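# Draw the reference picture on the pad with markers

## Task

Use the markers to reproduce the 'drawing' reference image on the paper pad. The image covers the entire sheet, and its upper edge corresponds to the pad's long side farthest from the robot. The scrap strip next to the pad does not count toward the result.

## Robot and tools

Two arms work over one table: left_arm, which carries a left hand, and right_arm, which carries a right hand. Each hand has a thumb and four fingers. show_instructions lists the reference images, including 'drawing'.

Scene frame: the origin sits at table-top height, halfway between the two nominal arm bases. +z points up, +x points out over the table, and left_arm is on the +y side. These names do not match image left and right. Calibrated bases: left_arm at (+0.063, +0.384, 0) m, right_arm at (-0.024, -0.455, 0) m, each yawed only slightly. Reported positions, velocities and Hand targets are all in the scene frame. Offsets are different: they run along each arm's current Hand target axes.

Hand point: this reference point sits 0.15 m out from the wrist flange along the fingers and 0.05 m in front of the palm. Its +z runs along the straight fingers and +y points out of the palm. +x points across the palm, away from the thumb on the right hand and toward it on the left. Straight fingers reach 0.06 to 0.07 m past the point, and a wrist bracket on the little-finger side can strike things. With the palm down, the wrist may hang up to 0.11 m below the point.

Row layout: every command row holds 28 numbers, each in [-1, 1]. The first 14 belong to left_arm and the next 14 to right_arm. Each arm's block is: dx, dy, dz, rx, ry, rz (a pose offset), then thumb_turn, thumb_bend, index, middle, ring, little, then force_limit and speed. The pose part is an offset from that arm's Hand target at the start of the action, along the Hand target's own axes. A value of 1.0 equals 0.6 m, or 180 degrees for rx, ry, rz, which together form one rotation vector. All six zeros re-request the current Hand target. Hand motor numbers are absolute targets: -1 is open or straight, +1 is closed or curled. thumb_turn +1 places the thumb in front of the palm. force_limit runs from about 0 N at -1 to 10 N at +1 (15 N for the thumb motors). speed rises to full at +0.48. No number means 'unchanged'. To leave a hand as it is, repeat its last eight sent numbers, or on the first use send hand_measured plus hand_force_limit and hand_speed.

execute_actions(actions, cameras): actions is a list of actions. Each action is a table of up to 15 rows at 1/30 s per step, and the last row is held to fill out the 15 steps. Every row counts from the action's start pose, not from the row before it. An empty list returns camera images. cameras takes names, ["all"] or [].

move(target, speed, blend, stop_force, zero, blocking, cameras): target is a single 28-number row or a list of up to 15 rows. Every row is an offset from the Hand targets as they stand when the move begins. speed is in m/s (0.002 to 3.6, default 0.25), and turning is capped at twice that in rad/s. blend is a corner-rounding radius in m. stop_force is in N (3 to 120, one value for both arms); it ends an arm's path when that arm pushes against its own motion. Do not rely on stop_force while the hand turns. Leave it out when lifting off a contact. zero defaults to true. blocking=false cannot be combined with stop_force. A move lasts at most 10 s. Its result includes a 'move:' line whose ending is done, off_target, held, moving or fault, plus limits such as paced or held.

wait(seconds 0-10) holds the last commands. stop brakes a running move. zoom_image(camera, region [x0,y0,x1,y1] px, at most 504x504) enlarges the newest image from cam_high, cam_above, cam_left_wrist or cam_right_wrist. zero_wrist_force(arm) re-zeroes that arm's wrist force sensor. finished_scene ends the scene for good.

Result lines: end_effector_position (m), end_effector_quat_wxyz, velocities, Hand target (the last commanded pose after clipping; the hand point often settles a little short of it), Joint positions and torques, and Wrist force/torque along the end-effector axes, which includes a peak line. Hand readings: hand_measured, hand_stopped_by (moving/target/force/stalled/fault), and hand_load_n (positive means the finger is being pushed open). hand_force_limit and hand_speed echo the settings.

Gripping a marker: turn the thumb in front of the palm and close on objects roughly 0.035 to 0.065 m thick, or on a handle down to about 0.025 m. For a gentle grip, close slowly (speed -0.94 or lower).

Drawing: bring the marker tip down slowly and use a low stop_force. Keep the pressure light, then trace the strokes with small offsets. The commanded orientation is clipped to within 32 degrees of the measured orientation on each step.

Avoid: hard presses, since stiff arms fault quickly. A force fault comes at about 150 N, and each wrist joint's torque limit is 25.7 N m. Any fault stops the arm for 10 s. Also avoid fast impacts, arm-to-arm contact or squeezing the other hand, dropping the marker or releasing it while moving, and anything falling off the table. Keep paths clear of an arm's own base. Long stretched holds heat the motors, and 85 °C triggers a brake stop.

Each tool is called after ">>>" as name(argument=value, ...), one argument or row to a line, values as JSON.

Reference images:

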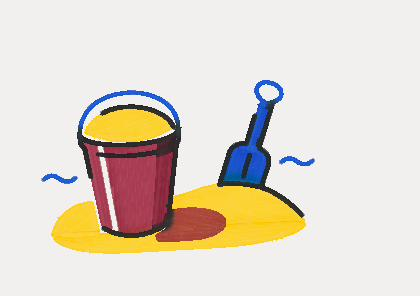

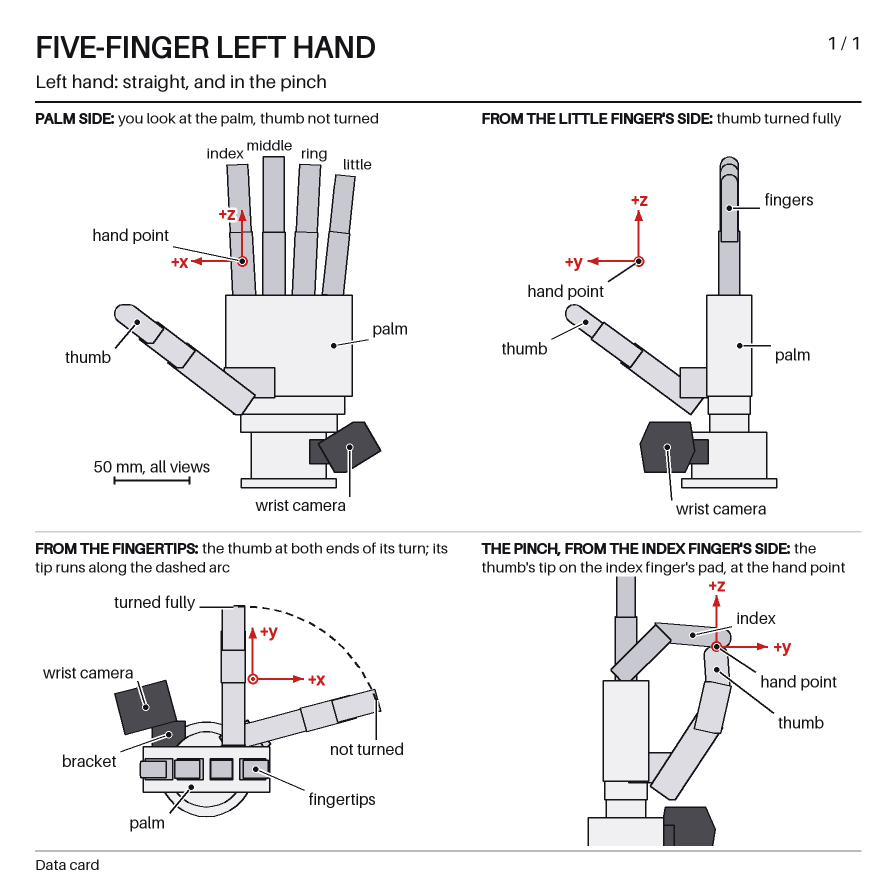

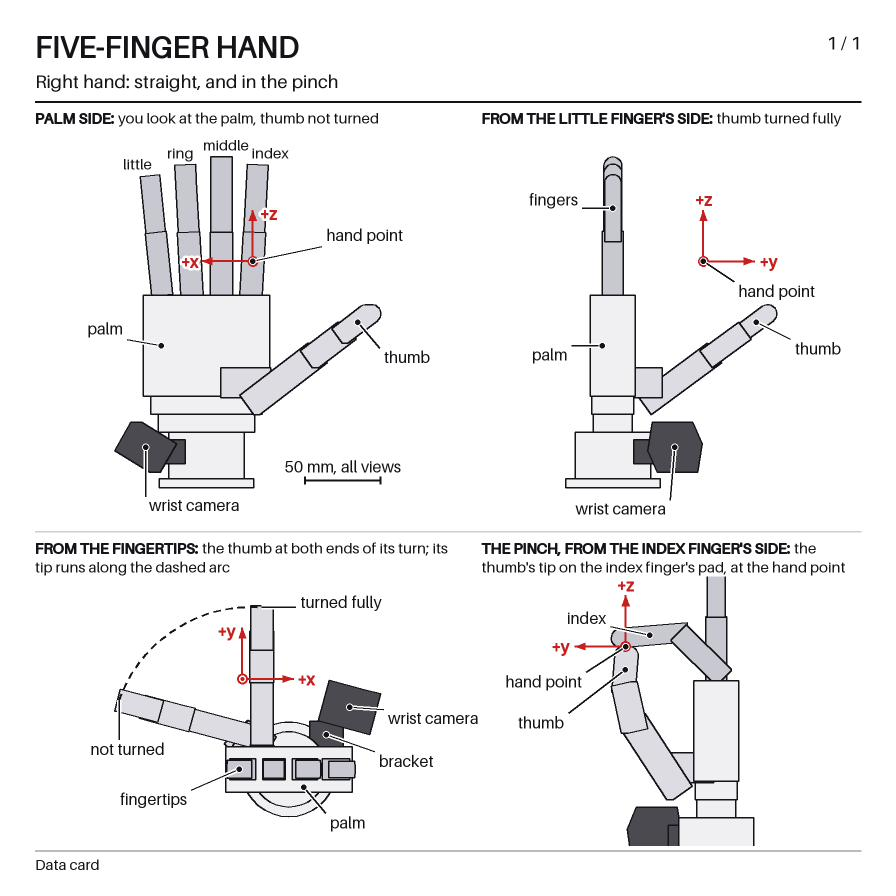

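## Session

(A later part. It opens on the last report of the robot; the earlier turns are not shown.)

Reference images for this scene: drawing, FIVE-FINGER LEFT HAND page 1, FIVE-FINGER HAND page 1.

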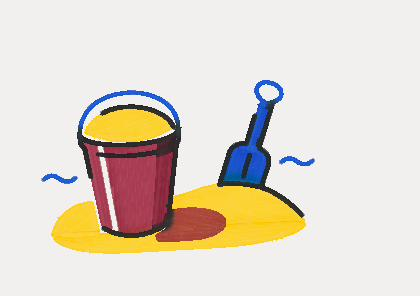

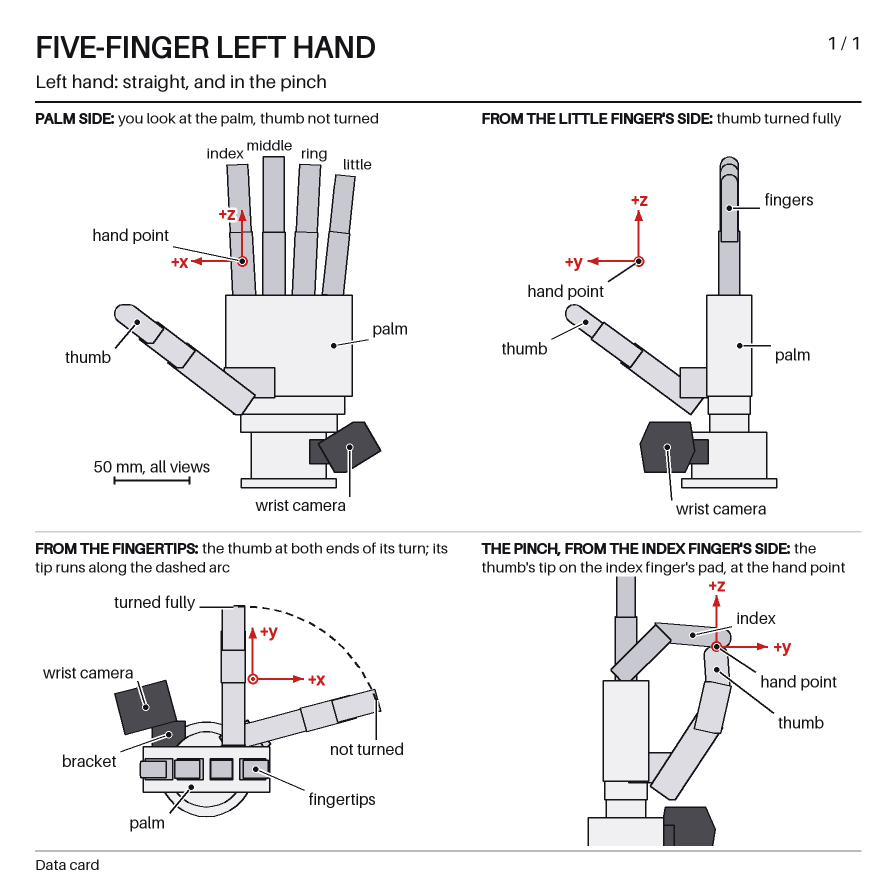

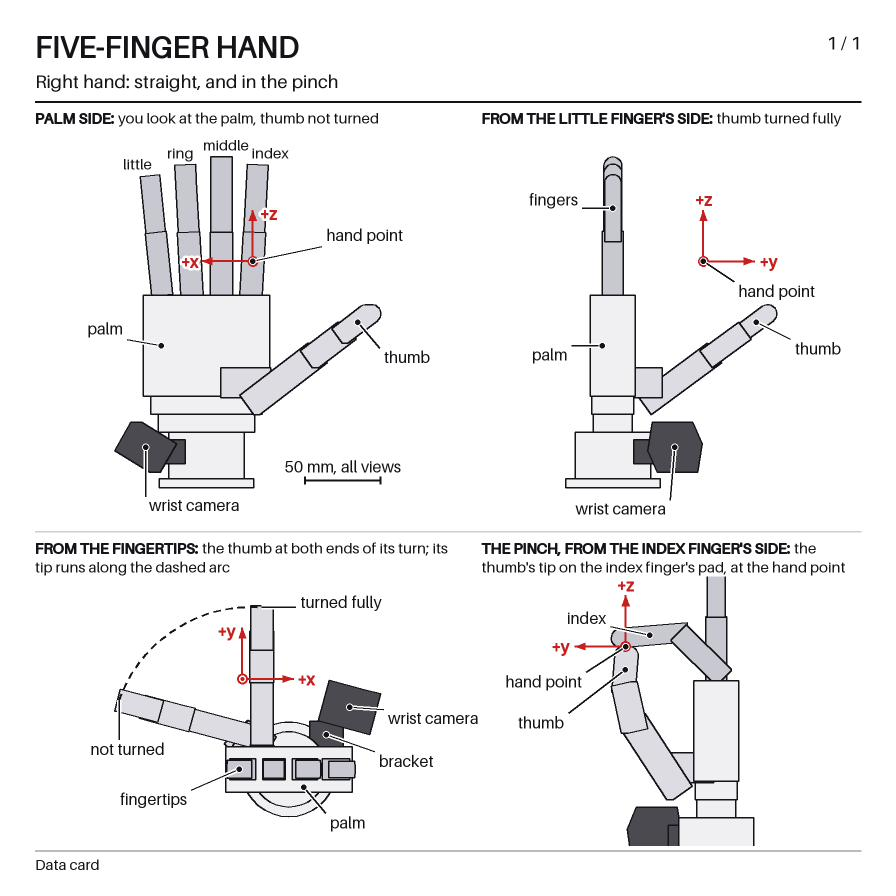

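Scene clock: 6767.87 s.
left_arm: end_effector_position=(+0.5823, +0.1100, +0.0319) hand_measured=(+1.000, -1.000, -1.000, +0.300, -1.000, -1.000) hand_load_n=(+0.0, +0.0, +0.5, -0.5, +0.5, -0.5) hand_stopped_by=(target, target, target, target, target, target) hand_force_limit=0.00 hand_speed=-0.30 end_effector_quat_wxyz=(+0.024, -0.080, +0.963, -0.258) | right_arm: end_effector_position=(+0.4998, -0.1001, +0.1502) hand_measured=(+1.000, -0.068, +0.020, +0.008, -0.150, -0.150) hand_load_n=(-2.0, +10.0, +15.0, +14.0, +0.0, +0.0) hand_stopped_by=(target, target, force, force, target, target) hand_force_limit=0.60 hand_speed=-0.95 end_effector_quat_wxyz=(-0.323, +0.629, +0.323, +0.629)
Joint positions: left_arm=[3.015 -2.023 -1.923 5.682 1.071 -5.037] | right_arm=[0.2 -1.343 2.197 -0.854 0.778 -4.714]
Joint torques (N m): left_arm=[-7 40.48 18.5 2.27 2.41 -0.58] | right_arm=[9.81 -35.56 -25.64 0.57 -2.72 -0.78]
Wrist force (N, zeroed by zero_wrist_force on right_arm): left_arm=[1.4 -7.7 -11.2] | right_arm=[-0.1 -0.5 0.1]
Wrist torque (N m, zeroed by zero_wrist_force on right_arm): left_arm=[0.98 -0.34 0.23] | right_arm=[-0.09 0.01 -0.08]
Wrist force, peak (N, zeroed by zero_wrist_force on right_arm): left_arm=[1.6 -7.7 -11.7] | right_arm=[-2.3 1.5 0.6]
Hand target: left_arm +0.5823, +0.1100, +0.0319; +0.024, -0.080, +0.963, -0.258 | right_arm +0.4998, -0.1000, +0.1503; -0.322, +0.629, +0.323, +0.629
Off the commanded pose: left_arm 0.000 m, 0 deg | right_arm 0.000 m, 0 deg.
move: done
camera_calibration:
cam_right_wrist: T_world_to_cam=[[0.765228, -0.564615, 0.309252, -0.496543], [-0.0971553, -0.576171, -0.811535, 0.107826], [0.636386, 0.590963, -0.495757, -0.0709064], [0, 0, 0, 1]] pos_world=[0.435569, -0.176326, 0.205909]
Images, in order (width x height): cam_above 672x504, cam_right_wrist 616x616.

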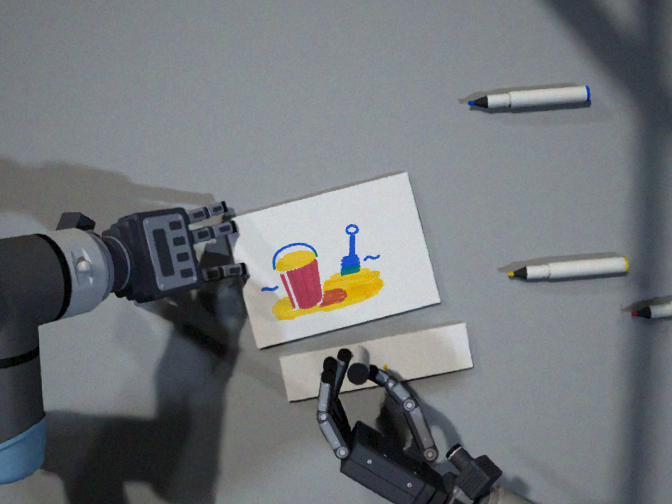

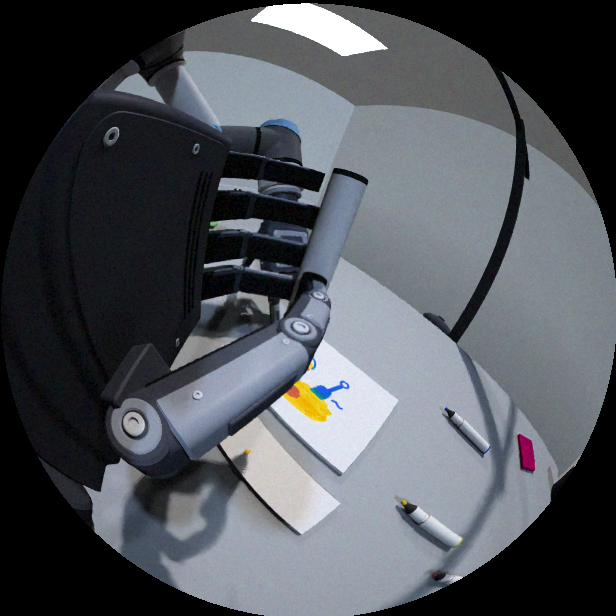

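>>> move(
  target=[
    [0,0,0,0,0,0,1,-1,-1,0.3,-1,-1,0.0,-0.3,-0.04,-0.0064,0.1213,0,0,0,1,-0.06,0.4,0.4,-0.15,-0.15,0.6,-0.95],
    [0,0,0,0,0,0,1,-1,-1,0.3,-1,-1,0.0,-0.3,-0.1172,-0.0064,0.1213,0,0,0,1,-0.06,0.4,0.4,-0.15,-0.15,0.6,-0.95],
  ],
  speed=[0.2,0.1],
  blend=[0.01,0],
)

>>> zero_wrist_force(
  arm="right_arm",
)

>>> move(
  target=[0,0,0,0,0,0,1,-1,-1,0.3,-1,-1,0.0,-0.3,-0.03,0,0,0,0,0,1,-0.06,0.4,0.4,-0.15,-0.15,0.6,-0.95],
  speed=0.004,
  stop_force=3,
)

Scene clock: 6786.70 s.
left_arm: end_effector_position=(+0.5823, +0.1100, +0.0319) hand_measured=(+1.000, -1.000, -1.000, +0.300, -1.000, -1.000) hand_load_n=(+0.0, +0.0, +1.0, +0.0, +0.5, +0.0) hand_stopped_by=(target, target, target, target, target, target) hand_force_limit=0.00 hand_speed=-0.30 end_effector_quat_wxyz=(+0.024, -0.080, +0.963, -0.258) | right_arm: end_effector_position=(+0.5391, -0.0387, +0.0799) hand_measured=(+1.000, -0.068, +0.020, +0.008, -0.150, -0.150) hand_load_n=(-2.0, +10.0, +15.0, +14.0, +0.0, +0.0) hand_stopped_by=(target, target, force, force, target, target) hand_force_limit=0.60 hand_speed=-0.95 end_effector_quat_wxyz=(-0.322, +0.629, +0.323, +0.629)
Joint positions: left_arm=[3.015 -2.023 -1.923 5.682 1.071 -5.037] | right_arm=[0.332 -1.071 2.048 -0.977 0.91 -4.714]
Joint torques (N m): left_arm=[-6.11 41.18 18.48 2.19 2.36 -0.94] | right_arm=[5.01 -35.28 -24.48 0.3 -0.62 2.36]
Wrist force (N, zeroed by zero_wrist_force on right_arm): left_arm=[1.5 -7.7 -11.4] | right_arm=[-0.4 0.2 0.0]
Wrist torque (N m, zeroed by zero_wrist_force on right_arm): left_arm=[1.00 -0.35 0.23] | right_arm=[0.03 0.07 0.00]
Wrist force, peak (N, zeroed by zero_wrist_force on right_arm): left_arm=[1.9 -7.8 -11.6] | right_arm=[0.7 0.2 -1.5]
Hand target: left_arm +0.5823, +0.1100, +0.0319; +0.024, -0.080, +0.963, -0.258 | right_arm +0.5391, -0.0387, +0.0800; -0.322, +0.629, +0.323, +0.629
Off the commanded pose: left_arm 0.000 m, 0 deg | right_arm 0.000 m, 0 deg.
move: done

Wrist force sensor zeroed.

Scene clock: 6790.03 s.
left_arm: end_effector_position=(+0.5823, +0.1100, +0.0319) hand_measured=(+1.000, -1.000, -1.000, +0.300, -1.000, -1.000) hand_load_n=(+0.0, +0.0, +0.5, +0.0, +0.5, +0.0) hand_stopped_by=(target, target, target, target, target, target) hand_force_limit=0.00 hand_speed=-0.30 end_effector_quat_wxyz=(+0.024, -0.080, +0.963, -0.258) | right_arm: end_effector_position=(+0.5391, -0.0387, +0.0705) hand_measured=(+1.000, -0.068, +0.020, +0.008, -0.150, -0.150) hand_load_n=(-2.5, +10.0, +15.0, +14.0, +0.0, +0.0) hand_stopped_by=(target, target, force, force, target, target) hand_force_limit=0.60 hand_speed=-0.95 end_effector_quat_wxyz=(-0.322, +0.629, +0.323, +0.629)
Joint positions: left_arm=[3.015 -2.023 -1.923 5.682 1.071 -5.037] | right_arm=[0.332 -1.05 2.05 -1 0.91 -4.714]
Joint torques (N m): left_arm=[-5.82 41.59 18.19 2.4 2.34 -1] | right_arm=[4.96 -42.96 -11.61 1.89 1.74 2.79]
Wrist force (N, zeroed by zero_wrist_force on right_arm): left_arm=[1.5 -7.5 -11.2] | right_arm=[3.1 -0.5 -0.1]
Wrist torque (N m, zeroed by zero_wrist_force on right_arm): left_arm=[1.02 -0.35 0.23] | right_arm=[-0.03 0.02 -0.03]
Wrist force, peak (N, zeroed by zero_wrist_force on right_arm): left_arm=[1.4 -8.0 -11.6] | right_arm=[4.6 -0.8 0.1]
Hand target: left_arm +0.5823, +0.1100, +0.0319; +0.024, -0.080, +0.963, -0.258 | right_arm +0.5391, -0.0387, +0.0705; -0.322, +0.629, +0.323, +0.629 (not the last commanded pose)
Off the commanded pose: left_arm 0.000 m, 0 deg | right_arm 0.009 m, 0 deg.
move: contact (right_arm)

>>> move(
  target=[
    [0,0,0,0,0,0,1,-1,-1,0.3,-1,-1,0.0,-0.3,0.0003,0.004419,-0.005009,0,0,0,1,-0.06,0.4,0.4,-0.15,-0.15,0.6,-0.95],
    [0,0,0,0,0,0,1,-1,-1,0.3,-1,-1,0.0,-0.3,0.0125,0.004419,-0.005009,0,0,0,1,-0.06,0.4,0.4,-0.15,-0.15,0.6,-0.95],
    [0,0,0,0,0,0,1,-1,-1,0.3,-1,-1,0.0,-0.3,0.03,-0.06,-0.07,0,0,0,1,-0.06,0.4,0.4,-0.15,-0.15,0.6,-0.95],
  ],
  speed=[0.03,0.05,0.2],
  blend=[0.0004,0.002,0],
  cameras=["cam_above"],
)

>>> zoom_image(
  camera="cam_above",
  region=[250, 225, 370, 345],
)

Scene clock: 6808.60 s.
left_arm: end_effector_position=(+0.5823, +0.1100, +0.0319) hand_measured=(+1.000, -1.000, -1.000, +0.300, -1.000, -1.000) hand_load_n=(+0.0, +0.0, +0.5, +0.0, +0.5, +0.0) hand_stopped_by=(target, target, target, target, target, target) hand_force_limit=0.00 hand_speed=-0.30 end_effector_quat_wxyz=(+0.024, -0.080, +0.963, -0.258) | right_arm: end_effector_position=(+0.4854, -0.0518, +0.0885) hand_measured=(+1.000, -0.068, +0.020, +0.008, -0.150, -0.150) hand_load_n=(-2.0, +10.0, +15.5, +14.0, +0.0, +0.5) hand_stopped_by=(target, target, force, force, target, target) hand_force_limit=0.60 hand_speed=-0.95 end_effector_quat_wxyz=(-0.322, +0.629, +0.324, +0.629)
Joint positions: left_arm=[3.015 -2.023 -1.923 5.682 1.071 -5.037] | right_arm=[0.339 -1.171 2.196 -1.024 0.917 -4.714]
Joint torques (N m): left_arm=[-4.84 40.94 18.58 2.21 2.43 -1.34] | right_arm=[-7.57 -36.13 -7.46 1.18 -2.85 -0.66]
Wrist force (N, zeroed by zero_wrist_force on right_arm): left_arm=[1.5 -7.6 -11.3] | right_arm=[0.0 -0.1 -0.1]
Wrist torque (N m, zeroed by zero_wrist_force on right_arm): left_arm=[1.01 -0.35 0.23] | right_arm=[0.01 0.00 -0.01]
Wrist force, peak (N, zeroed by zero_wrist_force on right_arm): left_arm=[1.5 -7.8 -11.8] | right_arm=[3.6 -0.3 0.2]
Hand target: left_arm +0.5823, +0.1100, +0.0319; +0.024, -0.080, +0.963, -0.258 | right_arm +0.4854, -0.0518, +0.0885; -0.322, +0.629, +0.323, +0.629
Off the commanded pose: left_arm 0.000 m, 0 deg | right_arm 0.000 m, 0 deg.
move: done
Images, in order (width x height): cam_above 672x504.

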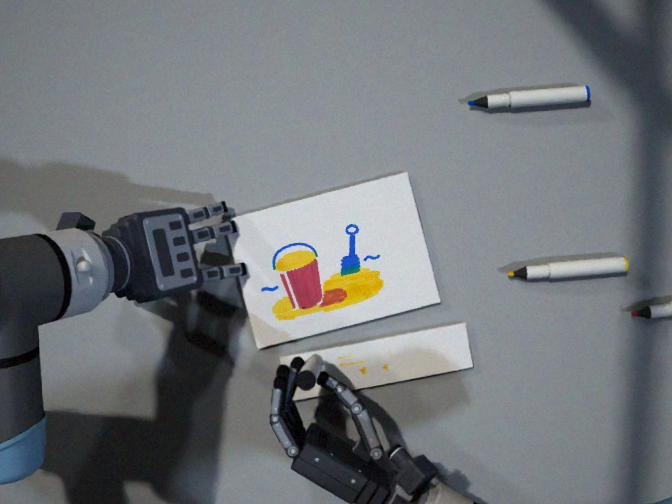

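Scaled by 4.200.

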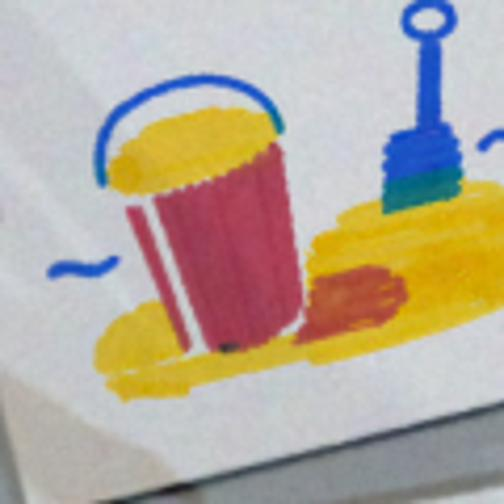

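>>> move(
  target=[
    [0,0,0,0,0,0,1,-1,-1,0.3,-1,-1,0.0,-0.3,-0.024,0.091335,0.150851,0,0,0,1,-0.06,0.4,0.4,-0.15,-0.15,0.6,-0.95],
    [0,0,0,0,0,0,1,-1,-1,0.3,-1,-1,0.0,-0.3,-0.0298,0.091335,0.150851,0,0,0,1,-0.06,0.4,0.4,-0.15,-0.15,0.6,-0.95],
    [0,0,0,0,0,0,1,-1,-1,0.3,-1,-1,0.0,-0.3,-0.0298,0.091335,0.144958,0,0,0,1,-0.06,0.4,0.4,-0.15,-0.15,0.6,-0.95],
    [0,0,0,0,0,0,1,-1,-1,0.3,-1,-1,0.0,-0.3,-0.0298,0.096049,0.136708,0,0,0,1,-0.06,0.4,0.4,-0.15,-0.15,0.6,-0.95],
    [0,0,0,0,0,0,1,-1,-1,0.3,-1,-1,0.0,-0.3,-0.0298,0.111076,0.119914,0,0,0,1,-0.06,0.4,0.4,-0.15,-0.15,0.6,-0.95],
    [0,0,0,0,0,0,1,-1,-1,0.3,-1,-1,0.0,-0.3,-0.0298,0.126102,0.107835,0,0,0,1,-0.06,0.4,0.4,-0.15,-0.15,0.6,-0.95],
    [0,0,0,0,0,0,1,-1,-1,0.3,-1,-1,0.0,-0.3,-0.0298,0.139065,0.100763,0,0,0,1,-0.06,0.4,0.4,-0.15,-0.15,0.6,-0.95],
    [0,0,0,0,0,0,1,-1,-1,0.3,-1,-1,0.0,-0.3,-0.0298,0.150851,0.097228,0,0,0,1,-0.06,0.4,0.4,-0.15,-0.15,0.6,-0.95],
    [0,0,0,0,0,0,1,-1,-1,0.3,-1,-1,0.0,-0.3,-0.0298,0.156449,0.096933,0,0,0,1,-0.06,0.4,0.4,-0.15,-0.15,0.6,-0.95],
    [0,0,0,0,0,0,1,-1,-1,0.3,-1,-1,0.0,-0.3,-0.0298,0.147315,0.088978,0,0,0,1,-0.06,0.4,0.4,-0.15,-0.15,0.6,-0.95],
    [0,0,0,0,0,0,1,-1,-1,0.3,-1,-1,0.0,-0.3,-0.0298,0.128753,0.074541,0,0,0,1,-0.06,0.4,0.4,-0.15,-0.15,0.6,-0.95],
    [0,0,0,0,0,0,1,-1,-1,0.3,-1,-1,0.0,-0.3,-0.0298,0.100174,0.051266,0,0,0,1,-0.06,0.4,0.4,-0.15,-0.15,0.6,-0.95],
    [0,0,0,0,0,0,1,-1,-1,0.3,-1,-1,0.0,-0.3,-0.02,0.100174,0.051266,0,0,0,1,-0.06,0.4,0.4,-0.15,-0.15,0.6,-0.95],
  ],
  speed=[0.15,0.01,0.035,0.035,0.035,0.035,0.035,0.035,0.035,0.035,0.035,0.035,0.04],
  blend=[0.0004,0.0004,0.001,0.001,0.001,0.001,0.001,0.001,0.0004,0.001,0.001,0.0004,0],
)

Scene clock: 6889.77 s.
left_arm: end_effector_position=(+0.5823, +0.1100, +0.0319) hand_measured=(+1.000, -1.000, -1.000, +0.300, -1.000, -1.000) hand_load_n=(+0.0, +0.0, +0.5, +0.5, +0.5, +0.0) hand_stopped_by=(target, target, target, target, target, target) hand_force_limit=0.00 hand_speed=-0.30 end_effector_quat_wxyz=(+0.024, -0.080, +0.963, -0.258) | right_arm: end_effector_position=(+0.5521, -0.0618, +0.0766) hand_measured=(+1.000, -0.068, +0.020, +0.008, -0.150, -0.150) hand_load_n=(-1.5, +10.5, +15.0, +14.0, +0.0, +0.0) hand_stopped_by=(target, target, force, force, target, target) hand_force_limit=0.60 hand_speed=-0.95 end_effector_quat_wxyz=(-0.322, +0.629, +0.323, +0.629) end_effector_velocity=(+0.000, +0.001, -0.002) end_effector_angular_velocity=(+0.000, -0.001, +0.001)
Joint positions: left_arm=[3.015 -2.023 -1.923 5.682 1.071 -5.037] | right_arm=[0.271 -1.066 2.053 -0.987 0.849 -4.714]
Joint velocities: left_arm=[within noise] | right_arm=[0.001 0.005 0 -0.006 0 0]
Joint torques (N m): left_arm=[-4.01 40.22 16.45 2.3 2.41 -1.23] | right_arm=[-6.93 -29.3 -18.9 -3.5 0 -0.43]
Wrist force (N, zeroed by zero_wrist_force on right_arm): left_arm=[1.6 -7.6 -11.6] | right_arm=[0.5 -0.2 -0.4]
Wrist torque (N m, zeroed by zero_wrist_force on right_arm): left_arm=[1.02 -0.37 0.24] | right_arm=[-0.01 -0.05 -0.02]
Wrist force, peak (N, zeroed by zero_wrist_force on right_arm): left_arm=[1.6 -7.9 -11.6] | right_arm=[6.7 -0.2 2.6]
Hand target: left_arm +0.5823, +0.1100, +0.0319; +0.024, -0.080, +0.963, -0.258 | right_arm +0.5522, -0.0619, +0.0766; -0.322, +0.629, +0.323, +0.629
Off the commanded pose: left_arm 0.000 m, 0 deg | right_arm 0.000 m, 0 deg.
move: done

>>> move(
  target=[0,0,0,0,0,0,1,-1,-1,0.3,-1,-1,0.0,-0.3,0.01,-0.07,-0.09,0,0,0,1,-0.06,0.4,0.4,-0.15,-0.15,0.6,-0.95],
  speed=0.25,
  cameras=["cam_above"],
)

>>> zoom_image(
  camera="cam_above",
  region=[250, 225, 370, 345],
)

Scene clock: 6898.97 s.
left_arm: end_effector_position=(+0.5823, +0.1100, +0.0319) hand_measured=(+1.000, -1.000, -1.000, +0.300, -1.000, -1.000) hand_load_n=(+0.0, +0.0, +0.5, +0.0, +0.5, +0.0) hand_stopped_by=(target, target, target, target, target, target) hand_force_limit=0.00 hand_speed=-0.30 end_effector_quat_wxyz=(+0.024, -0.080, +0.963, -0.258) | right_arm: end_effector_position=(+0.4867, -0.0813, +0.0825) hand_measured=(+1.000, -0.068, +0.020, +0.008, -0.150, -0.150) hand_load_n=(-2.0, +10.0, +14.5, +14.0, +0.0, +0.0) hand_stopped_by=(target, target, force, force, target, target) hand_force_limit=0.60 hand_speed=-0.95 end_effector_quat_wxyz=(-0.322, +0.629, +0.324, +0.629)
Joint positions: left_arm=[3.015 -2.023 -1.923 5.682 1.071 -5.037] | right_arm=[0.259 -1.181 2.244 -1.063 0.837 -4.714]
Joint torques (N m): left_arm=[-3.66 41.1 17.26 2.17 2.21 -1.05] | right_arm=[8.96 -31.12 -9.72 1.09 2.41 2.72]
Wrist force (N, zeroed by zero_wrist_force on right_arm): left_arm=[1.7 -7.5 -11.4] | right_arm=[0.3 -0.2 -0.3]
Wrist torque (N m, zeroed by zero_wrist_force on right_arm): left_arm=[1.02 -0.39 0.24] | right_arm=[-0.04 -0.04 0.00]
Wrist force, peak (N, zeroed by zero_wrist_force on right_arm): left_arm=[1.5 -7.7 -11.7] | right_arm=[0.3 -1.0 -1.3]
Hand target: left_arm +0.5823, +0.1100, +0.0319; +0.024, -0.080, +0.963, -0.258 | right_arm +0.4866, -0.0813, +0.0825; -0.322, +0.629, +0.323, +0.629
Off the commanded pose: left_arm 0.000 m, 0 deg | right_arm 0.000 m, 0 deg.
move: done
Images, in order (width x height): cam_above 672x504.

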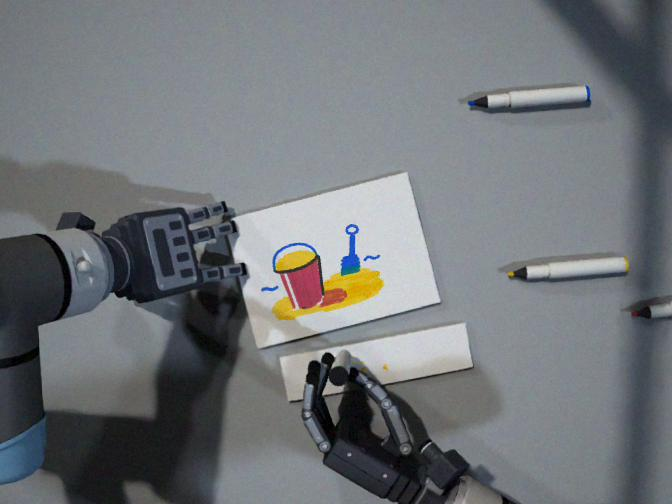

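Scaled by 4.200.

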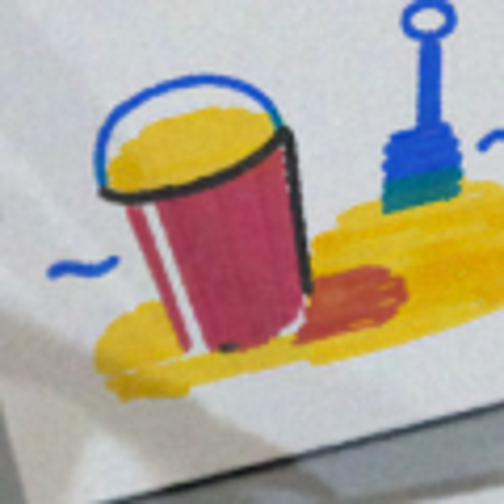

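>>> move(
  target=[
    [0,0,0,0,0,0,1,-1,-1,0.3,-1,-1,0.0,-0.3,-0.0142,0.061460,0.168705,0,0,0,1,-0.06,0.4,0.4,-0.15,-0.15,0.6,-0.95],
    [0,0,0,0,0,0,1,-1,-1,0.3,-1,-1,0.0,-0.3,-0.0198,0.061460,0.168705,0,0,0,1,-0.06,0.4,0.4,-0.15,-0.15,0.6,-0.95],
    [0,0,0,0,0,0,1,-1,-1,0.3,-1,-1,0.0,-0.3,-0.0198,0.068531,0.158098,0,0,0,1,-0.06,0.4,0.4,-0.15,-0.15,0.6,-0.95],
    [0,0,0,0,0,0,1,-1,-1,0.3,-1,-1,0.0,-0.3,-0.0198,0.078843,0.147197,0,0,0,1,-0.06,0.4,0.4,-0.15,-0.15,0.6,-0.95],
    [0,0,0,0,0,0,1,-1,-1,0.3,-1,-1,0.0,-0.3,-0.0198,0.092101,0.136885,0,0,0,1,-0.06,0.4,0.4,-0.15,-0.15,0.6,-0.95],
    [0,0,0,0,0,0,1,-1,-1,0.3,-1,-1,0.0,-0.3,-0.0198,0.103003,0.130109,0,0,0,1,-0.06,0.4,0.4,-0.15,-0.15,0.6,-0.95],
    [0,0,0,0,0,0,1,-1,-1,0.3,-1,-1,0.0,-0.3,-0.0198,0.113020,0.125984,0,0,0,1,-0.06,0.4,0.4,-0.15,-0.15,0.6,-0.95],
    [0,0,0,0,0,0,1,-1,-1,0.3,-1,-1,0.0,-0.3,-0.0142,0.113020,0.125984,0,0,0,1,-0.06,0.4,0.4,-0.15,-0.15,0.6,-0.95],
    [0,0,0,0,0,0,1,-1,-1,0.3,-1,-1,0.0,-0.3,-0.0142,0.060281,0.181080,0,0,0,1,-0.06,0.4,0.4,-0.15,-0.15,0.6,-0.95],
    [0,0,0,0,0,0,1,-1,-1,0.3,-1,-1,0.0,-0.3,-0.0198,0.060281,0.181080,0,0,0,1,-0.06,0.4,0.4,-0.15,-0.15,0.6,-0.95],
    [0,0,0,0,0,0,1,-1,-1,0.3,-1,-1,0.0,-0.3,-0.0198,0.051737,0.169589,0,0,0,1,-0.06,0.4,0.4,-0.15,-0.15,0.6,-0.95],
    [0,0,0,0,0,0,1,-1,-1,0.3,-1,-1,0.0,-0.3,-0.0198,0.043487,0.157804,0,0,0,1,-0.06,0.4,0.4,-0.15,-0.15,0.6,-0.95],
    [0,0,0,0,0,0,1,-1,-1,0.3,-1,-1,0.0,-0.3,-0.0142,0.043487,0.157804,0,0,0,1,-0.06,0.4,0.4,-0.15,-0.15,0.6,-0.95],
    [0,0,0,0,0,0,1,-1,-1,0.3,-1,-1,0.0,-0.3,-0.0142,0.018738,0.121270,0,0,0,1,-0.06,0.4,0.4,-0.15,-0.15,0.6,-0.95],
  ],
  speed=[0.15,0.01,0.035,0.035,0.035,0.035,0.035,0.04,0.1,0.01,0.035,0.035,0.04,0.06],
  blend=[0.0004,0.0004,0.001,0.001,0.001,0.001,0.0004,0.0004,0.0004,0.0004,0.001,0.0004,0.0004,0],
)

Scene clock: 6946.37 s.
left_arm: end_effector_position=(+0.5823, +0.1100, +0.0319) hand_measured=(+1.000, -1.000, -1.000, +0.300, -1.000, -1.000) hand_load_n=(+0.0, +0.0, +1.0, +0.0, +0.5, +0.0) hand_stopped_by=(target, target, target, target, target, target) hand_force_limit=0.00 hand_speed=-0.30 end_effector_quat_wxyz=(+0.024, -0.080, +0.963, -0.258) | right_arm: end_effector_position=(+0.5381, -0.0287, +0.0741) hand_measured=(+1.000, -0.068, +0.020, +0.008, -0.150, -0.150) hand_load_n=(-1.5, +9.5, +14.0, +13.5, +0.0, +0.0) hand_stopped_by=(target, target, force, force, target, target) hand_force_limit=0.60 hand_speed=-0.95 end_effector_quat_wxyz=(-0.322, +0.629, +0.324, +0.629)
Joint positions: left_arm=[3.015 -2.023 -1.923 5.682 1.071 -5.037] | right_arm=[0.355 -1.05 2.035 -0.985 0.933 -4.714]
Joint torques (N m): left_arm=[-4.2 40.42 16.1 2.06 2.39 -1.12] | right_arm=[-4.49 -27.43 -23.75 0.99 -1.88 -1.33]
Wrist force (N, zeroed by zero_wrist_force on right_arm): left_arm=[1.5 -7.7 -11.3] | right_arm=[0.1 -0.2 -0.2]
Wrist torque (N m, zeroed by zero_wrist_force on right_arm): left_arm=[0.99 -0.35 0.24] | right_arm=[0.00 -0.02 -0.03]
Wrist force, peak (N, zeroed by zero_wrist_force on right_arm): left_arm=[1.6 -7.7 -11.8] | right_arm=[6.7 -2.4 1.9]
Hand target: left_arm +0.5823, +0.1100, +0.0319; +0.024, -0.080, +0.963, -0.258 | right_arm +0.5381, -0.0287, +0.0740; -0.322, +0.629, +0.323, +0.629
Off the commanded pose: left_arm 0.000 m, 0 deg | right_arm 0.000 m, 0 deg.
move: done

>>> move(
  target=[
    [0,0,0,0,0,0,1,-1,-1,0.3,-1,-1,0.0,-0.3,-0.0057,0,0,0,0,0,1,-0.06,0.4,0.4,-0.15,-0.15,0.6,-0.95],
    [0,0,0,0,0,0,1,-1,-1,0.3,-1,-1,0.0,-0.3,-0.0057,0.002357,-0.005893,0,0,0,1,-0.06,0.4,0.4,-0.15,-0.15,0.6,-0.95],
    [0,0,0,0,0,0,1,-1,-1,0.3,-1,-1,0.0,-0.3,-0.0057,0.006776,-0.013258,0,0,0,1,-0.06,0.4,0.4,-0.15,-0.15,0.6,-0.95],
    [0,0,0,0,0,0,1,-1,-1,0.3,-1,-1,0.0,-0.3,-0.0057,0.013258,-0.020919,0,0,0,1,-0.06,0.4,0.4,-0.15,-0.15,0.6,-0.95],
    [0,0,0,0,0,0,1,-1,-1,0.3,-1,-1,0.0,-0.3,-0.0057,0.021508,-0.027990,0,0,0,1,-0.06,0.4,0.4,-0.15,-0.15,0.6,-0.95],
    [0,0,0,0,0,0,1,-1,-1,0.3,-1,-1,0.0,-0.3,-0.0057,0.030642,-0.032999,0,0,0,1,-0.06,0.4,0.4,-0.15,-0.15,0.6,-0.95],
    [0,0,0,0,0,0,1,-1,-1,0.3,-1,-1,0.0,-0.3,-0.0057,0.038007,-0.035061,0,0,0,1,-0.06,0.4,0.4,-0.15,-0.15,0.6,-0.95],
    [0,0,0,0,0,0,1,-1,-1,0.3,-1,-1,0.0,-0.3,-0.0057,0.047141,-0.034177,0,0,0,1,-0.06,0.4,0.4,-0.15,-0.15,0.6,-0.95],
    [0,0,0,0,0,0,1,-1,-1,0.3,-1,-1,0.0,-0.3,0.0,0.047141,-0.034177,0,0,0,1,-0.06,0.4,0.4,-0.15,-0.15,0.6,-0.95],
    [0,0,0,0,0,0,1,-1,-1,0.3,-1,-1,0.0,-0.3,0.0,0.070417,0.069238,0,0,0,1,-0.06,0.4,0.4,-0.15,-0.15,0.6,-0.95],
  ],
  speed=[0.01,0.035,0.035,0.035,0.035,0.035,0.035,0.035,0.04,0.1],
  blend=[0.0004,0.001,0.001,0.001,0.001,0.001,0.001,0.0004,0.0004,0],
)

Scene clock: 6977.40 s.
left_arm: end_effector_position=(+0.5823, +0.1100, +0.0319) hand_measured=(+1.000, -1.000, -1.000, +0.300, -1.000, -1.000) hand_load_n=(+0.0, +0.0, +0.5, +0.0, +0.5, +0.0) hand_stopped_by=(target, target, target, target, target, target) hand_force_limit=0.00 hand_speed=-0.30 end_effector_quat_wxyz=(+0.024, -0.080, +0.963, -0.258) | right_arm: end_effector_position=(+0.5966, -0.0195, +0.0740) hand_measured=(+1.000, -0.068, +0.020, +0.008, -0.150, -0.150) hand_load_n=(-2.5, +9.5, +14.5, +13.5, +0.0, +0.0) hand_stopped_by=(target, target, force, force, target, target) hand_force_limit=0.60 hand_speed=-0.95 end_effector_quat_wxyz=(-0.323, +0.629, +0.323, +0.629)
Joint positions: left_arm=[3.015 -2.023 -1.923 5.682 1.071 -5.037] | right_arm=[0.336 -0.967 1.87 -0.902 0.914 -4.714]
Joint torques (N m): left_arm=[-3.44 40.52 15.13 2.08 2.48 -1.12] | right_arm=[-7.52 -45.62 -17.44 -3.55 -2.76 -2.37]
Wrist force (N, zeroed by zero_wrist_force on right_arm): left_arm=[1.6 -7.7 -11.2] | right_arm=[0.1 -0.2 0.0]
Wrist torque (N m, zeroed by zero_wrist_force on right_arm): left_arm=[0.99 -0.36 0.24] | right_arm=[-0.04 -0.01 0.01]
Wrist force, peak (N, zeroed by zero_wrist_force on right_arm): left_arm=[1.9 -7.7 -11.8] | right_arm=[4.5 -0.9 1.2]
Hand target: left_arm +0.5823, +0.1100, +0.0319; +0.024, -0.080, +0.963, -0.258 | right_arm +0.5967, -0.0195, +0.0741; -0.322, +0.629, +0.323, +0.629
Off the commanded pose: left_arm 0.000 m, 0 deg | right_arm 0.000 m, 0 deg.
move: done

>>> move(
  target=[
    [0,0,0,0,0,0,1,-1,-1,0.3,-1,-1,0.0,-0.3,-0.0057,0,0,0,0,0,1,-0.06,0.4,0.4,-0.15,-0.15,0.6,-0.95],
    [0,0,0,0,0,0,1,-1,-1,0.3,-1,-1,0.0,-0.3,-0.0057,0.007366,-0.003241,0,0,0,1,-0.06,0.4,0.4,-0.15,-0.15,0.6,-0.95],
    [0,0,0,0,0,0,1,-1,-1,0.3,-1,-1,0.0,-0.3,-0.0057,0.014555,-0.007837,0,0,0,1,-0.06,0.4,0.4,-0.15,-0.15,0.6,-0.95],
    [0,0,0,0,0,0,1,-1,-1,0.3,-1,-1,0.0,-0.3,-0.0057,0.023276,-0.015615,0,0,0,1,-0.06,0.4,0.4,-0.15,-0.15,0.6,-0.95],
    [0,0,0,0,0,0,1,-1,-1,0.3,-1,-1,0.0,-0.3,-0.0057,0.028874,-0.022981,0,0,0,1,-0.06,0.4,0.4,-0.15,-0.15,0.6,-0.95],
    [0,0,0,0,0,0,1,-1,-1,0.3,-1,-1,0.0,-0.3,-0.0057,0.032115,-0.030347,0,0,0,1,-0.06,0.4,0.4,-0.15,-0.15,0.6,-0.95],
    [0,0,0,0,0,0,1,-1,-1,0.3,-1,-1,0.0,-0.3,-0.0057,0.033882,-0.039186,0,0,0,1,-0.06,0.4,0.4,-0.15,-0.15,0.6,-0.95],
    [0,0,0,0,0,0,1,-1,-1,0.3,-1,-1,0.0,-0.3,-0.0057,0.034766,-0.046552,0,0,0,1,-0.06,0.4,0.4,-0.15,-0.15,0.6,-0.95],
    [0,0,0,0,0,0,1,-1,-1,0.3,-1,-1,0.0,-0.3,-0.0057,0.034472,-0.051560,0,0,0,1,-0.06,0.4,0.4,-0.15,-0.15,0.6,-0.95],
    [0,0,0,0,0,0,1,-1,-1,0.3,-1,-1,0.0,-0.3,0.0,0.034472,-0.051560,0,0,0,1,-0.06,0.4,0.4,-0.15,-0.15,0.6,-0.95],
    [0,0,0,0,0,0,1,-1,-1,0.3,-1,-1,0.0,-0.3,0.0,0.027401,-0.111665,0,0,0,1,-0.06,0.4,0.4,-0.15,-0.15,0.6,-0.95],
  ],
  speed=[0.01,0.035,0.035,0.035,0.035,0.035,0.035,0.035,0.035,0.04,0.1],
  blend=[0.0004,0.001,0.001,0.001,0.001,0.001,0.001,0.001,0.0004,0.0004,0],
  cameras=["cam_above"],
)

>>> zoom_image(
  camera="cam_above",
  region=[250, 200, 390, 340],
)

Scene clock: 7014.97 s.
left_arm: end_effector_position=(+0.5823, +0.1100, +0.0319) hand_measured=(+1.000, -1.000, -1.000, +0.300, -1.000, -1.000) hand_load_n=(+0.0, +0.5, +0.5, +0.0, +0.5, +0.0) hand_stopped_by=(target, target, target, target, target, target) hand_force_limit=0.00 hand_speed=-0.30 end_effector_quat_wxyz=(+0.024, -0.080, +0.963, -0.258) | right_arm: end_effector_position=(+0.5710, -0.0836, +0.0742) hand_measured=(+1.000, -0.068, +0.020, +0.008, -0.150, -0.150) hand_load_n=(-2.5, +9.5, +14.5, +13.5, +0.0, +0.0) hand_stopped_by=(target, target, force, force, target, target) hand_force_limit=0.60 hand_speed=-0.95 end_effector_quat_wxyz=(-0.322, +0.629, +0.324, +0.629)
Joint positions: left_arm=[3.015 -2.023 -1.923 5.682 1.071 -5.037] | right_arm=[0.212 -1.051 2.035 -0.985 0.79 -4.714]
Joint torques (N m): left_arm=[-2.31 40.57 14.81 2.3 2.52 -1.18] | right_arm=[5.73 -29.93 -15.1 1.09 2.99 2.65]
Wrist force (N, zeroed by zero_wrist_force on right_arm): left_arm=[1.5 -7.4 -11.6] | right_arm=[0.5 -0.1 0.0]
Wrist torque (N m, zeroed by zero_wrist_force on right_arm): left_arm=[1.05 -0.35 0.23] | right_arm=[-0.03 -0.08 0.02]
Wrist force, peak (N, zeroed by zero_wrist_force on right_arm): left_arm=[1.8 -7.8 -11.6] | right_arm=[5.1 -1.5 0.6]
Hand target: left_arm +0.5823, +0.1100, +0.0319; +0.024, -0.080, +0.963, -0.258 | right_arm +0.5710, -0.0836, +0.0741; -0.322, +0.629, +0.323, +0.629
Off the commanded pose: left_arm 0.000 m, 0 deg | right_arm 0.000 m, 0 deg.
move: done
Images, in order (width x height): cam_above 672x504.

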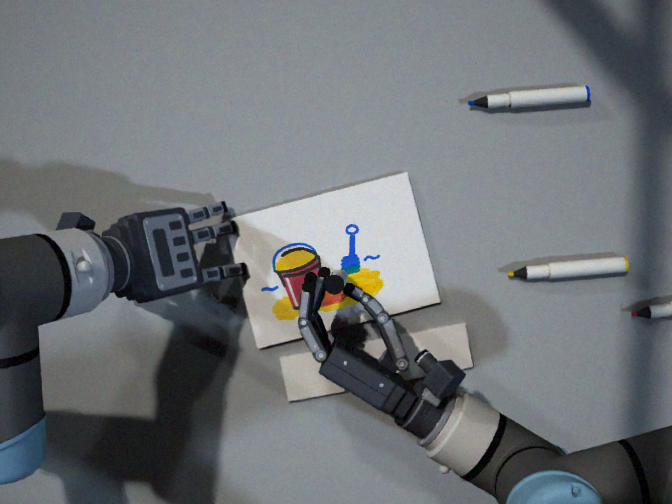

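Scaled by 3.600.

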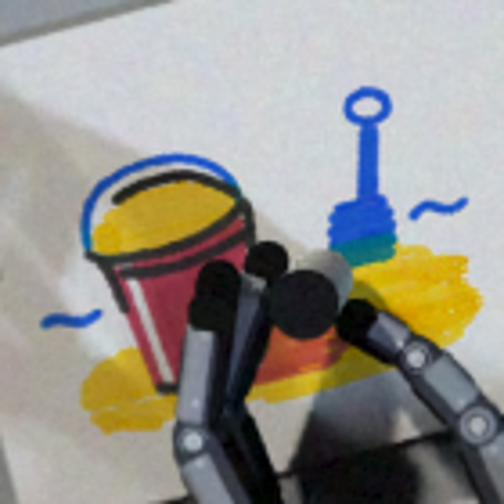

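>>> move(
  target=[
    [0,0,0,0,0,0,1,-1,-1,0.3,-1,-1,0.0,-0.3,-0.0057,0,0,0,0,0,1,-0.06,0.4,0.4,-0.15,-0.15,0.6,-0.95],
    [0,0,0,0,0,0,1,-1,-1,0.3,-1,-1,0.0,-0.3,-0.0057,0.013258,0.007955,0,0,0,1,-0.06,0.4,0.4,-0.15,-0.15,0.6,-0.95],
    [0,0,0,0,0,0,1,-1,-1,0.3,-1,-1,0.0,-0.3,-0.0057,0.023276,0.013258,0,0,0,1,-0.06,0.4,0.4,-0.15,-0.15,0.6,-0.95],
    [0,0,0,0,0,0,1,-1,-1,0.3,-1,-1,0.0,-0.3,-0.0057,0.028874,0.014142,0,0,0,1,-0.06,0.4,0.4,-0.15,-0.15,0.6,-0.95],
    [0,0,0,0,0,0,1,-1,-1,0.3,-1,-1,0.0,-0.3,-0.0057,0.033588,0.013553,0,0,0,1,-0.06,0.4,0.4,-0.15,-0.15,0.6,-0.95],
    [0,0,0,0,0,0,1,-1,-1,0.3,-1,-1,0.0,-0.3,-0.0057,0.037123,0.010607,0,0,0,1,-0.06,0.4,0.4,-0.15,-0.15,0.6,-0.95],
    [0,0,0,0,0,0,1,-1,-1,0.3,-1,-1,0.0,-0.3,-0.0057,0.038302,0.006482,0,0,0,1,-0.06,0.4,0.4,-0.15,-0.15,0.6,-0.95],
    [0,0,0,0,0,0,1,-1,-1,0.3,-1,-1,0.0,-0.3,-0.0057,0.037418,0.002652,0,0,0,1,-0.06,0.4,0.4,-0.15,-0.15,0.6,-0.95],
    [0,0,0,0,0,0,1,-1,-1,0.3,-1,-1,0.0,-0.3,-0.0057,0.028579,-0.003830,0,0,0,1,-0.06,0.4,0.4,-0.15,-0.15,0.6,-0.95],
    [0,0,0,0,0,0,1,-1,-1,0.3,-1,-1,0.0,-0.3,-0.0057,0.018856,-0.010607,0,0,0,1,-0.06,0.4,0.4,-0.15,-0.15,0.6,-0.95],
    [0,0,0,0,0,0,1,-1,-1,0.3,-1,-1,0.0,-0.3,0.0,0.018856,-0.010607,0,0,0,1,-0.06,0.4,0.4,-0.15,-0.15,0.6,-0.95],
    [0,0,0,0,0,0,1,-1,-1,0.3,-1,-1,0.0,-0.3,0.0,0.043016,0.000589,0,0,0,1,-0.06,0.4,0.4,-0.15,-0.15,0.6,-0.95],
  ],
  speed=[0.01,0.035,0.035,0.035,0.035,0.035,0.035,0.035,0.035,0.035,0.04,0.06],
  blend=[0.0004,0.0008,0.0008,0.0008,0.0008,0.0008,0.0008,0.0006,0.001,0.0004,0.0004,0],
)

Scene clock: 7049.07 s.
left_arm: end_effector_position=(+0.5823, +0.1100, +0.0319) hand_measured=(+1.000, -1.000, -1.000, +0.300, -1.000, -1.000) hand_load_n=(+0.0, +0.0, +1.0, +0.0, +0.5, +0.0) hand_stopped_by=(target, target, target, target, target, target) hand_force_limit=0.00 hand_speed=-0.30 end_effector_quat_wxyz=(+0.024, -0.080, +0.963, -0.258) | right_arm: end_effector_position=(+0.5922, -0.0983, +0.0740) hand_measured=(+1.000, -0.068, +0.020, +0.008, -0.150, -0.150) hand_load_n=(-2.5, +9.5, +14.5, +13.5, +0.0, +0.0) hand_stopped_by=(target, target, force, force, target, target) hand_force_limit=0.60 hand_speed=-0.95 end_effector_quat_wxyz=(-0.323, +0.629, +0.323, +0.629)
Joint positions: left_arm=[3.015 -2.023 -1.923 5.682 1.071 -5.037] | right_arm=[0.171 -1.031 1.997 -0.965 0.749 -4.714]
Joint torques (N m): left_arm=[-2.5 40.71 14.87 2.07 2.36 -1.04] | right_arm=[9.03 -44.62 -3.44 -3.67 2.69 -1.3]
Wrist force (N, zeroed by zero_wrist_force on right_arm): left_arm=[1.7 -7.6 -11.5] | right_arm=[0.4 -0.3 0.0]
Wrist torque (N m, zeroed by zero_wrist_force on right_arm): left_arm=[1.02 -0.38 0.23] | right_arm=[-0.01 -0.07 0.01]
Wrist force, peak (N, zeroed by zero_wrist_force on right_arm): left_arm=[1.7 -7.9 -11.6] | right_arm=[2.5 0.0 0.6]
Hand target: left_arm +0.5823, +0.1100, +0.0319; +0.024, -0.080, +0.963, -0.258 | right_arm +0.5922, -0.0983, +0.0741; -0.322, +0.629, +0.323, +0.629
Off the commanded pose: left_arm 0.000 m, 0 deg | right_arm 0.000 m, 0 deg.
move: done

>>> move(
  target=[
    [0,0,0,0,0,0,1,-1,-1,0.3,-1,-1,0.0,-0.3,-0.0057,0,0,0,0,0,1,-0.06,0.4,0.4,-0.15,-0.15,0.6,-0.95],
    [0,0,0,0,0,0,1,-1,-1,0.3,-1,-1,0.0,-0.3,-0.0057,0.005009,-0.002062,0,0,0,1,-0.06,0.4,0.4,-0.15,-0.15,0.6,-0.95],
    [0,0,0,0,0,0,1,-1,-1,0.3,-1,-1,0.0,-0.3,-0.0057,0.006187,-0.006187,0,0,0,1,-0.06,0.4,0.4,-0.15,-0.15,0.6,-0.95],
    [0,0,0,0,0,0,1,-1,-1,0.3,-1,-1,0.0,-0.3,-0.0057,0.004125,-0.012374,0,0,0,1,-0.06,0.4,0.4,-0.15,-0.15,0.6,-0.95],
    [0,0,0,0,0,0,1,-1,-1,0.3,-1,-1,0.0,-0.3,-0.0057,-0.002062,-0.019151,0,0,0,1,-0.06,0.4,0.4,-0.15,-0.15,0.6,-0.95],
    [0,0,0,0,0,0,1,-1,-1,0.3,-1,-1,0.0,-0.3,-0.0057,-0.010901,-0.024454,0,0,0,1,-0.06,0.4,0.4,-0.15,-0.15,0.6,-0.95],
    [0,0,0,0,0,0,1,-1,-1,0.3,-1,-1,0.0,-0.3,-0.0057,-0.018856,-0.027106,0,0,0,1,-0.06,0.4,0.4,-0.15,-0.15,0.6,-0.95],
    [0,0,0,0,0,0,1,-1,-1,0.3,-1,-1,0.0,-0.3,-0.0057,-0.031820,-0.014142,0,0,0,1,-0.06,0.4,0.4,-0.15,-0.15,0.6,-0.95],
    [0,0,0,0,0,0,1,-1,-1,0.3,-1,-1,0.0,-0.3,-0.0057,-0.042721,-0.001473,0,0,0,1,-0.06,0.4,0.4,-0.15,-0.15,0.6,-0.95],
    [0,0,0,0,0,0,1,-1,-1,0.3,-1,-1,0.0,-0.3,0.0,-0.042721,-0.001473,0,0,0,1,-0.06,0.4,0.4,-0.15,-0.15,0.6,-0.95],
    [0,0,0,0,0,0,1,-1,-1,0.3,-1,-1,0.0,-0.3,0.0,0.027990,0.020919,0,0,0,1,-0.06,0.4,0.4,-0.15,-0.15,0.6,-0.95],
    [0,0,0,0,0,0,1,-1,-1,0.3,-1,-1,0.0,-0.3,-0.0057,0.027990,0.020919,0,0,0,1,-0.06,0.4,0.4,-0.15,-0.15,0.6,-0.95],
    [0,0,0,0,0,0,1,-1,-1,0.3,-1,-1,0.0,-0.3,-0.0057,-0.001473,0.005009,0,0,0,1,-0.06,0.4,0.4,-0.15,-0.15,0.6,-0.95],
    [0,0,0,0,0,0,1,-1,-1,0.3,-1,-1,0.0,-0.3,0.0,-0.001473,0.005009,0,0,0,1,-0.06,0.4,0.4,-0.15,-0.15,0.6,-0.95],
  ],
  speed=[0.01,0.035,0.035,0.035,0.035,0.035,0.035,0.035,0.035,0.04,0.1,0.01,0.035,0.04],
  blend=[0.0004,0.0008,0.0008,0.0008,0.0008,0.0008,0.0004,0.0008,0.0004,0.0004,0.0004,0.0004,0.0004,0],
)

Scene clock: 7095.47 s.
left_arm: end_effector_position=(+0.5823, +0.1100, +0.0319) hand_measured=(+1.000, -1.000, -1.000, +0.300, -1.000, -1.000) hand_load_n=(+0.0, +0.0, +0.5, +0.0, +0.5, +0.0) hand_stopped_by=(target, target, target, target, target, target) hand_force_limit=0.00 hand_speed=-0.30 end_effector_quat_wxyz=(+0.024, -0.080, +0.963, -0.258) | right_arm: end_effector_position=(+0.5931, -0.0953, +0.0742) hand_measured=(+1.000, -0.068, +0.020, +0.008, -0.150, -0.150) hand_load_n=(-3.0, +9.5, +14.5, +13.5, +0.0, +0.0) hand_stopped_by=(target, target, force, force, target, target) hand_force_limit=0.60 hand_speed=-0.95 end_effector_quat_wxyz=(-0.322, +0.629, +0.323, +0.629)
Joint positions: left_arm=[3.015 -2.023 -1.923 5.682 1.071 -5.037] | right_arm=[0.178 -1.028 1.99 -0.962 0.756 -4.714]
Joint torques (N m): left_arm=[-1.05 40.86 14.28 2.22 2.39 -0.98] | right_arm=[-8.12 -26.75 -22.79 -3.54 -1.23 -1.02]
Wrist force (N, zeroed by zero_wrist_force on right_arm): left_arm=[1.6 -7.7 -11.3] | right_arm=[0.3 0.0 0.0]
Wrist torque (N m, zeroed by zero_wrist_force on right_arm): left_arm=[1.00 -0.36 0.24] | right_arm=[0.01 -0.05 -0.01]
Wrist force, peak (N, zeroed by zero_wrist_force on right_arm): left_arm=[1.6 -8.0 -11.7] | right_arm=[2.7 -1.3 0.4]
Hand target: left_arm +0.5823, +0.1100, +0.0319; +0.024, -0.080, +0.963, -0.258 | right_arm +0.5932, -0.0954, +0.0741; -0.322, +0.629, +0.323, +0.629
Off the commanded pose: left_arm 0.000 m, 0 deg | right_arm 0.000 m, 0 deg.
move: done

>>> move(
  target=[
    [0,0,0,0,0,0,1,-1,-1,0.3,-1,-1,0.0,-0.3,0,0.035650,0.010312,0,0,0,1,-0.06,0.4,0.4,-0.15,-0.15,0.6,-0.95],
    [0,0,0,0,0,0,1,-1,-1,0.3,-1,-1,0.0,-0.3,-0.0057,0.035650,0.010312,0,0,0,1,-0.06,0.4,0.4,-0.15,-0.15,0.6,-0.95],
    [0,0,0,0,0,0,1,-1,-1,0.3,-1,-1,0.0,-0.3,-0.0057,0.006187,-0.006776,0,0,0,1,-0.06,0.4,0.4,-0.15,-0.15,0.6,-0.95],
    [0,0,0,0,0,0,1,-1,-1,0.3,-1,-1,0.0,-0.3,0,0.006187,-0.006776,0,0,0,1,-0.06,0.4,0.4,-0.15,-0.15,0.6,-0.95],
    [0,0,0,0,0,0,1,-1,-1,0.3,-1,-1,0.0,-0.3,0,-0.017089,-0.032999,0,0,0,1,-0.06,0.4,0.4,-0.15,-0.15,0.6,-0.95],
    [0,0,0,0,0,0,1,-1,-1,0.3,-1,-1,0.0,-0.3,-0.0057,-0.017089,-0.032999,0,0,0,1,-0.06,0.4,0.4,-0.15,-0.15,0.6,-0.95],
    [0,0,0,0,0,0,1,-1,-1,0.3,-1,-1,0.0,-0.3,-0.0057,-0.012964,-0.040659,0,0,0,1,-0.06,0.4,0.4,-0.15,-0.15,0.6,-0.95],
    [0,0,0,0,0,0,1,-1,-1,0.3,-1,-1,0.0,-0.3,-0.0057,-0.010607,-0.050087,0,0,0,1,-0.06,0.4,0.4,-0.15,-0.15,0.6,-0.95],
    [0,0,0,0,0,0,1,-1,-1,0.3,-1,-1,0.0,-0.3,-0.0057,-0.009723,-0.060988,0,0,0,1,-0.06,0.4,0.4,-0.15,-0.15,0.6,-0.95],
    [0,0,0,0,0,0,1,-1,-1,0.3,-1,-1,0.0,-0.3,-0.0057,-0.010017,-0.068354,0,0,0,1,-0.06,0.4,0.4,-0.15,-0.15,0.6,-0.95],
    [0,0,0,0,0,0,1,-1,-1,0.3,-1,-1,0.0,-0.3,-0.0057,-0.010901,-0.075131,0,0,0,1,-0.06,0.4,0.4,-0.15,-0.15,0.6,-0.95],
    [0,0,0,0,0,0,1,-1,-1,0.3,-1,-1,0.0,-0.3,0.005,-0.010901,-0.075131,0,0,0,1,-0.06,0.4,0.4,-0.15,-0.15,0.6,-0.95],
    [0,0,0,0,0,0,1,-1,-1,0.3,-1,-1,0.0,-0.3,0.025,-0.08,-0.15,0,0,0,1,-0.06,0.4,0.4,-0.15,-0.15,0.6,-0.95],
  ],
  speed=[0.08,0.01,0.035,0.04,0.08,0.01,0.035,0.035,0.035,0.035,0.035,0.04,0.2],
  blend=[0.0004,0.0004,0.0004,0.0004,0.0004,0.0004,0.001,0.001,0.001,0.001,0.0004,0.001,0],
  cameras=["cam_above"],
)

>>> zoom_image(
  camera="cam_above",
  region=[250, 200, 400, 340],
)

Scene clock: 7136.23 s.
left_arm: end_effector_position=(+0.5823, +0.1100, +0.0319) hand_measured=(+1.000, -1.000, -1.000, +0.300, -1.000, -1.000) hand_load_n=(+0.0, +0.0, +1.0, +0.0, +0.5, +0.0) hand_stopped_by=(target, target, target, target, target, target) hand_force_limit=0.00 hand_speed=-0.30 end_effector_quat_wxyz=(+0.024, -0.080, +0.963, -0.258) | right_arm: end_effector_position=(+0.5018, -0.1406, +0.0891) hand_measured=(+1.000, -0.068, +0.020, +0.008, -0.150, -0.150) hand_load_n=(-3.0, +9.5, +14.5, +13.0, +0.0, +0.0) hand_stopped_by=(target, target, force, force, target, target) hand_force_limit=0.60 hand_speed=-0.95 end_effector_quat_wxyz=(-0.322, +0.629, +0.323, +0.629)
Joint positions: left_arm=[3.015 -2.023 -1.923 5.682 1.071 -5.037] | right_arm=[0.083 -1.223 2.285 -1.062 0.661 -4.714]
Joint torques (N m): left_arm=[-0.9 40.02 13.36 2.27 2.4 -0.97] | right_arm=[7.91 -34.98 -6.71 1.47 3.07 2.69]
Wrist force (N, zeroed by zero_wrist_force on right_arm): left_arm=[1.7 -7.6 -11.4] | right_arm=[-0.2 0.1 -0.1]
Wrist torque (N m, zeroed by zero_wrist_force on right_arm): left_arm=[1.01 -0.39 0.24] | right_arm=[0.01 0.04 -0.01]
Wrist force, peak (N, zeroed by zero_wrist_force on right_arm): left_arm=[1.7 -7.7 -11.6] | right_arm=[2.6 0.4 0.2]
Hand target: left_arm +0.5823, +0.1100, +0.0319; +0.024, -0.080, +0.963, -0.258 | right_arm +0.5017, -0.1405, +0.0891; -0.322, +0.629, +0.323, +0.629
Off the commanded pose: left_arm 0.000 m, 0 deg | right_arm 0.000 m, 0 deg.
move: done
Images, in order (width x height): cam_above 672x504.

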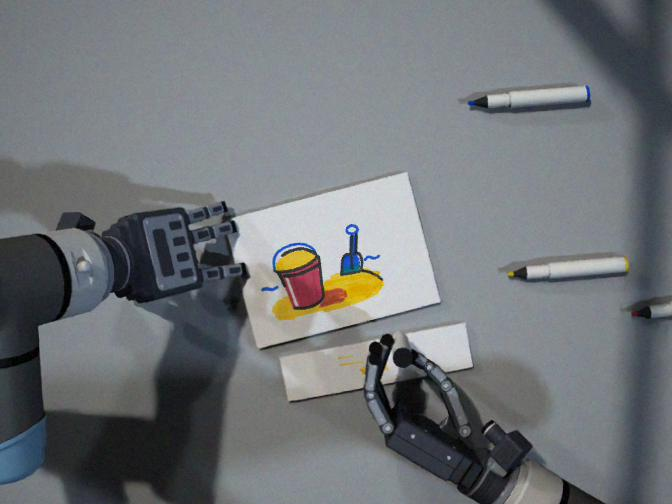

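Scaled by 3.360.

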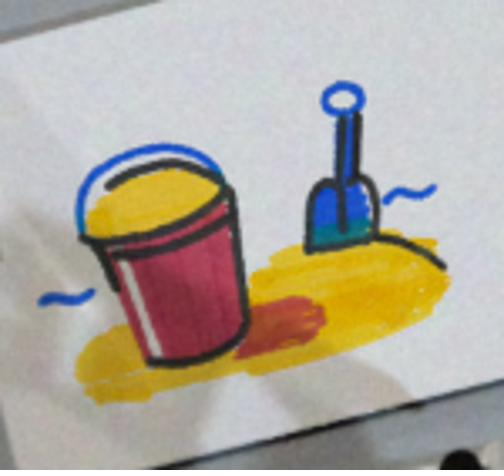

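>>> zoom_image(
  camera="cam_above",
  region=[320, 215, 395, 305],
)

>>> zoom_image(
  camera="cam_above",
  region=[255, 235, 335, 325],
)

Scaled by 5.600.

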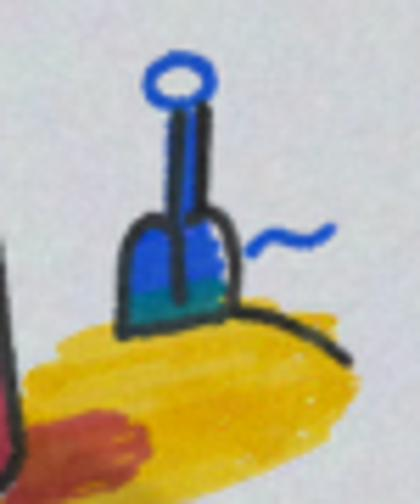

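Scaled by 5.600.

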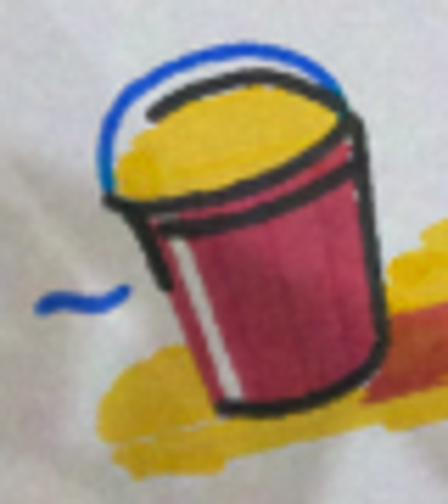

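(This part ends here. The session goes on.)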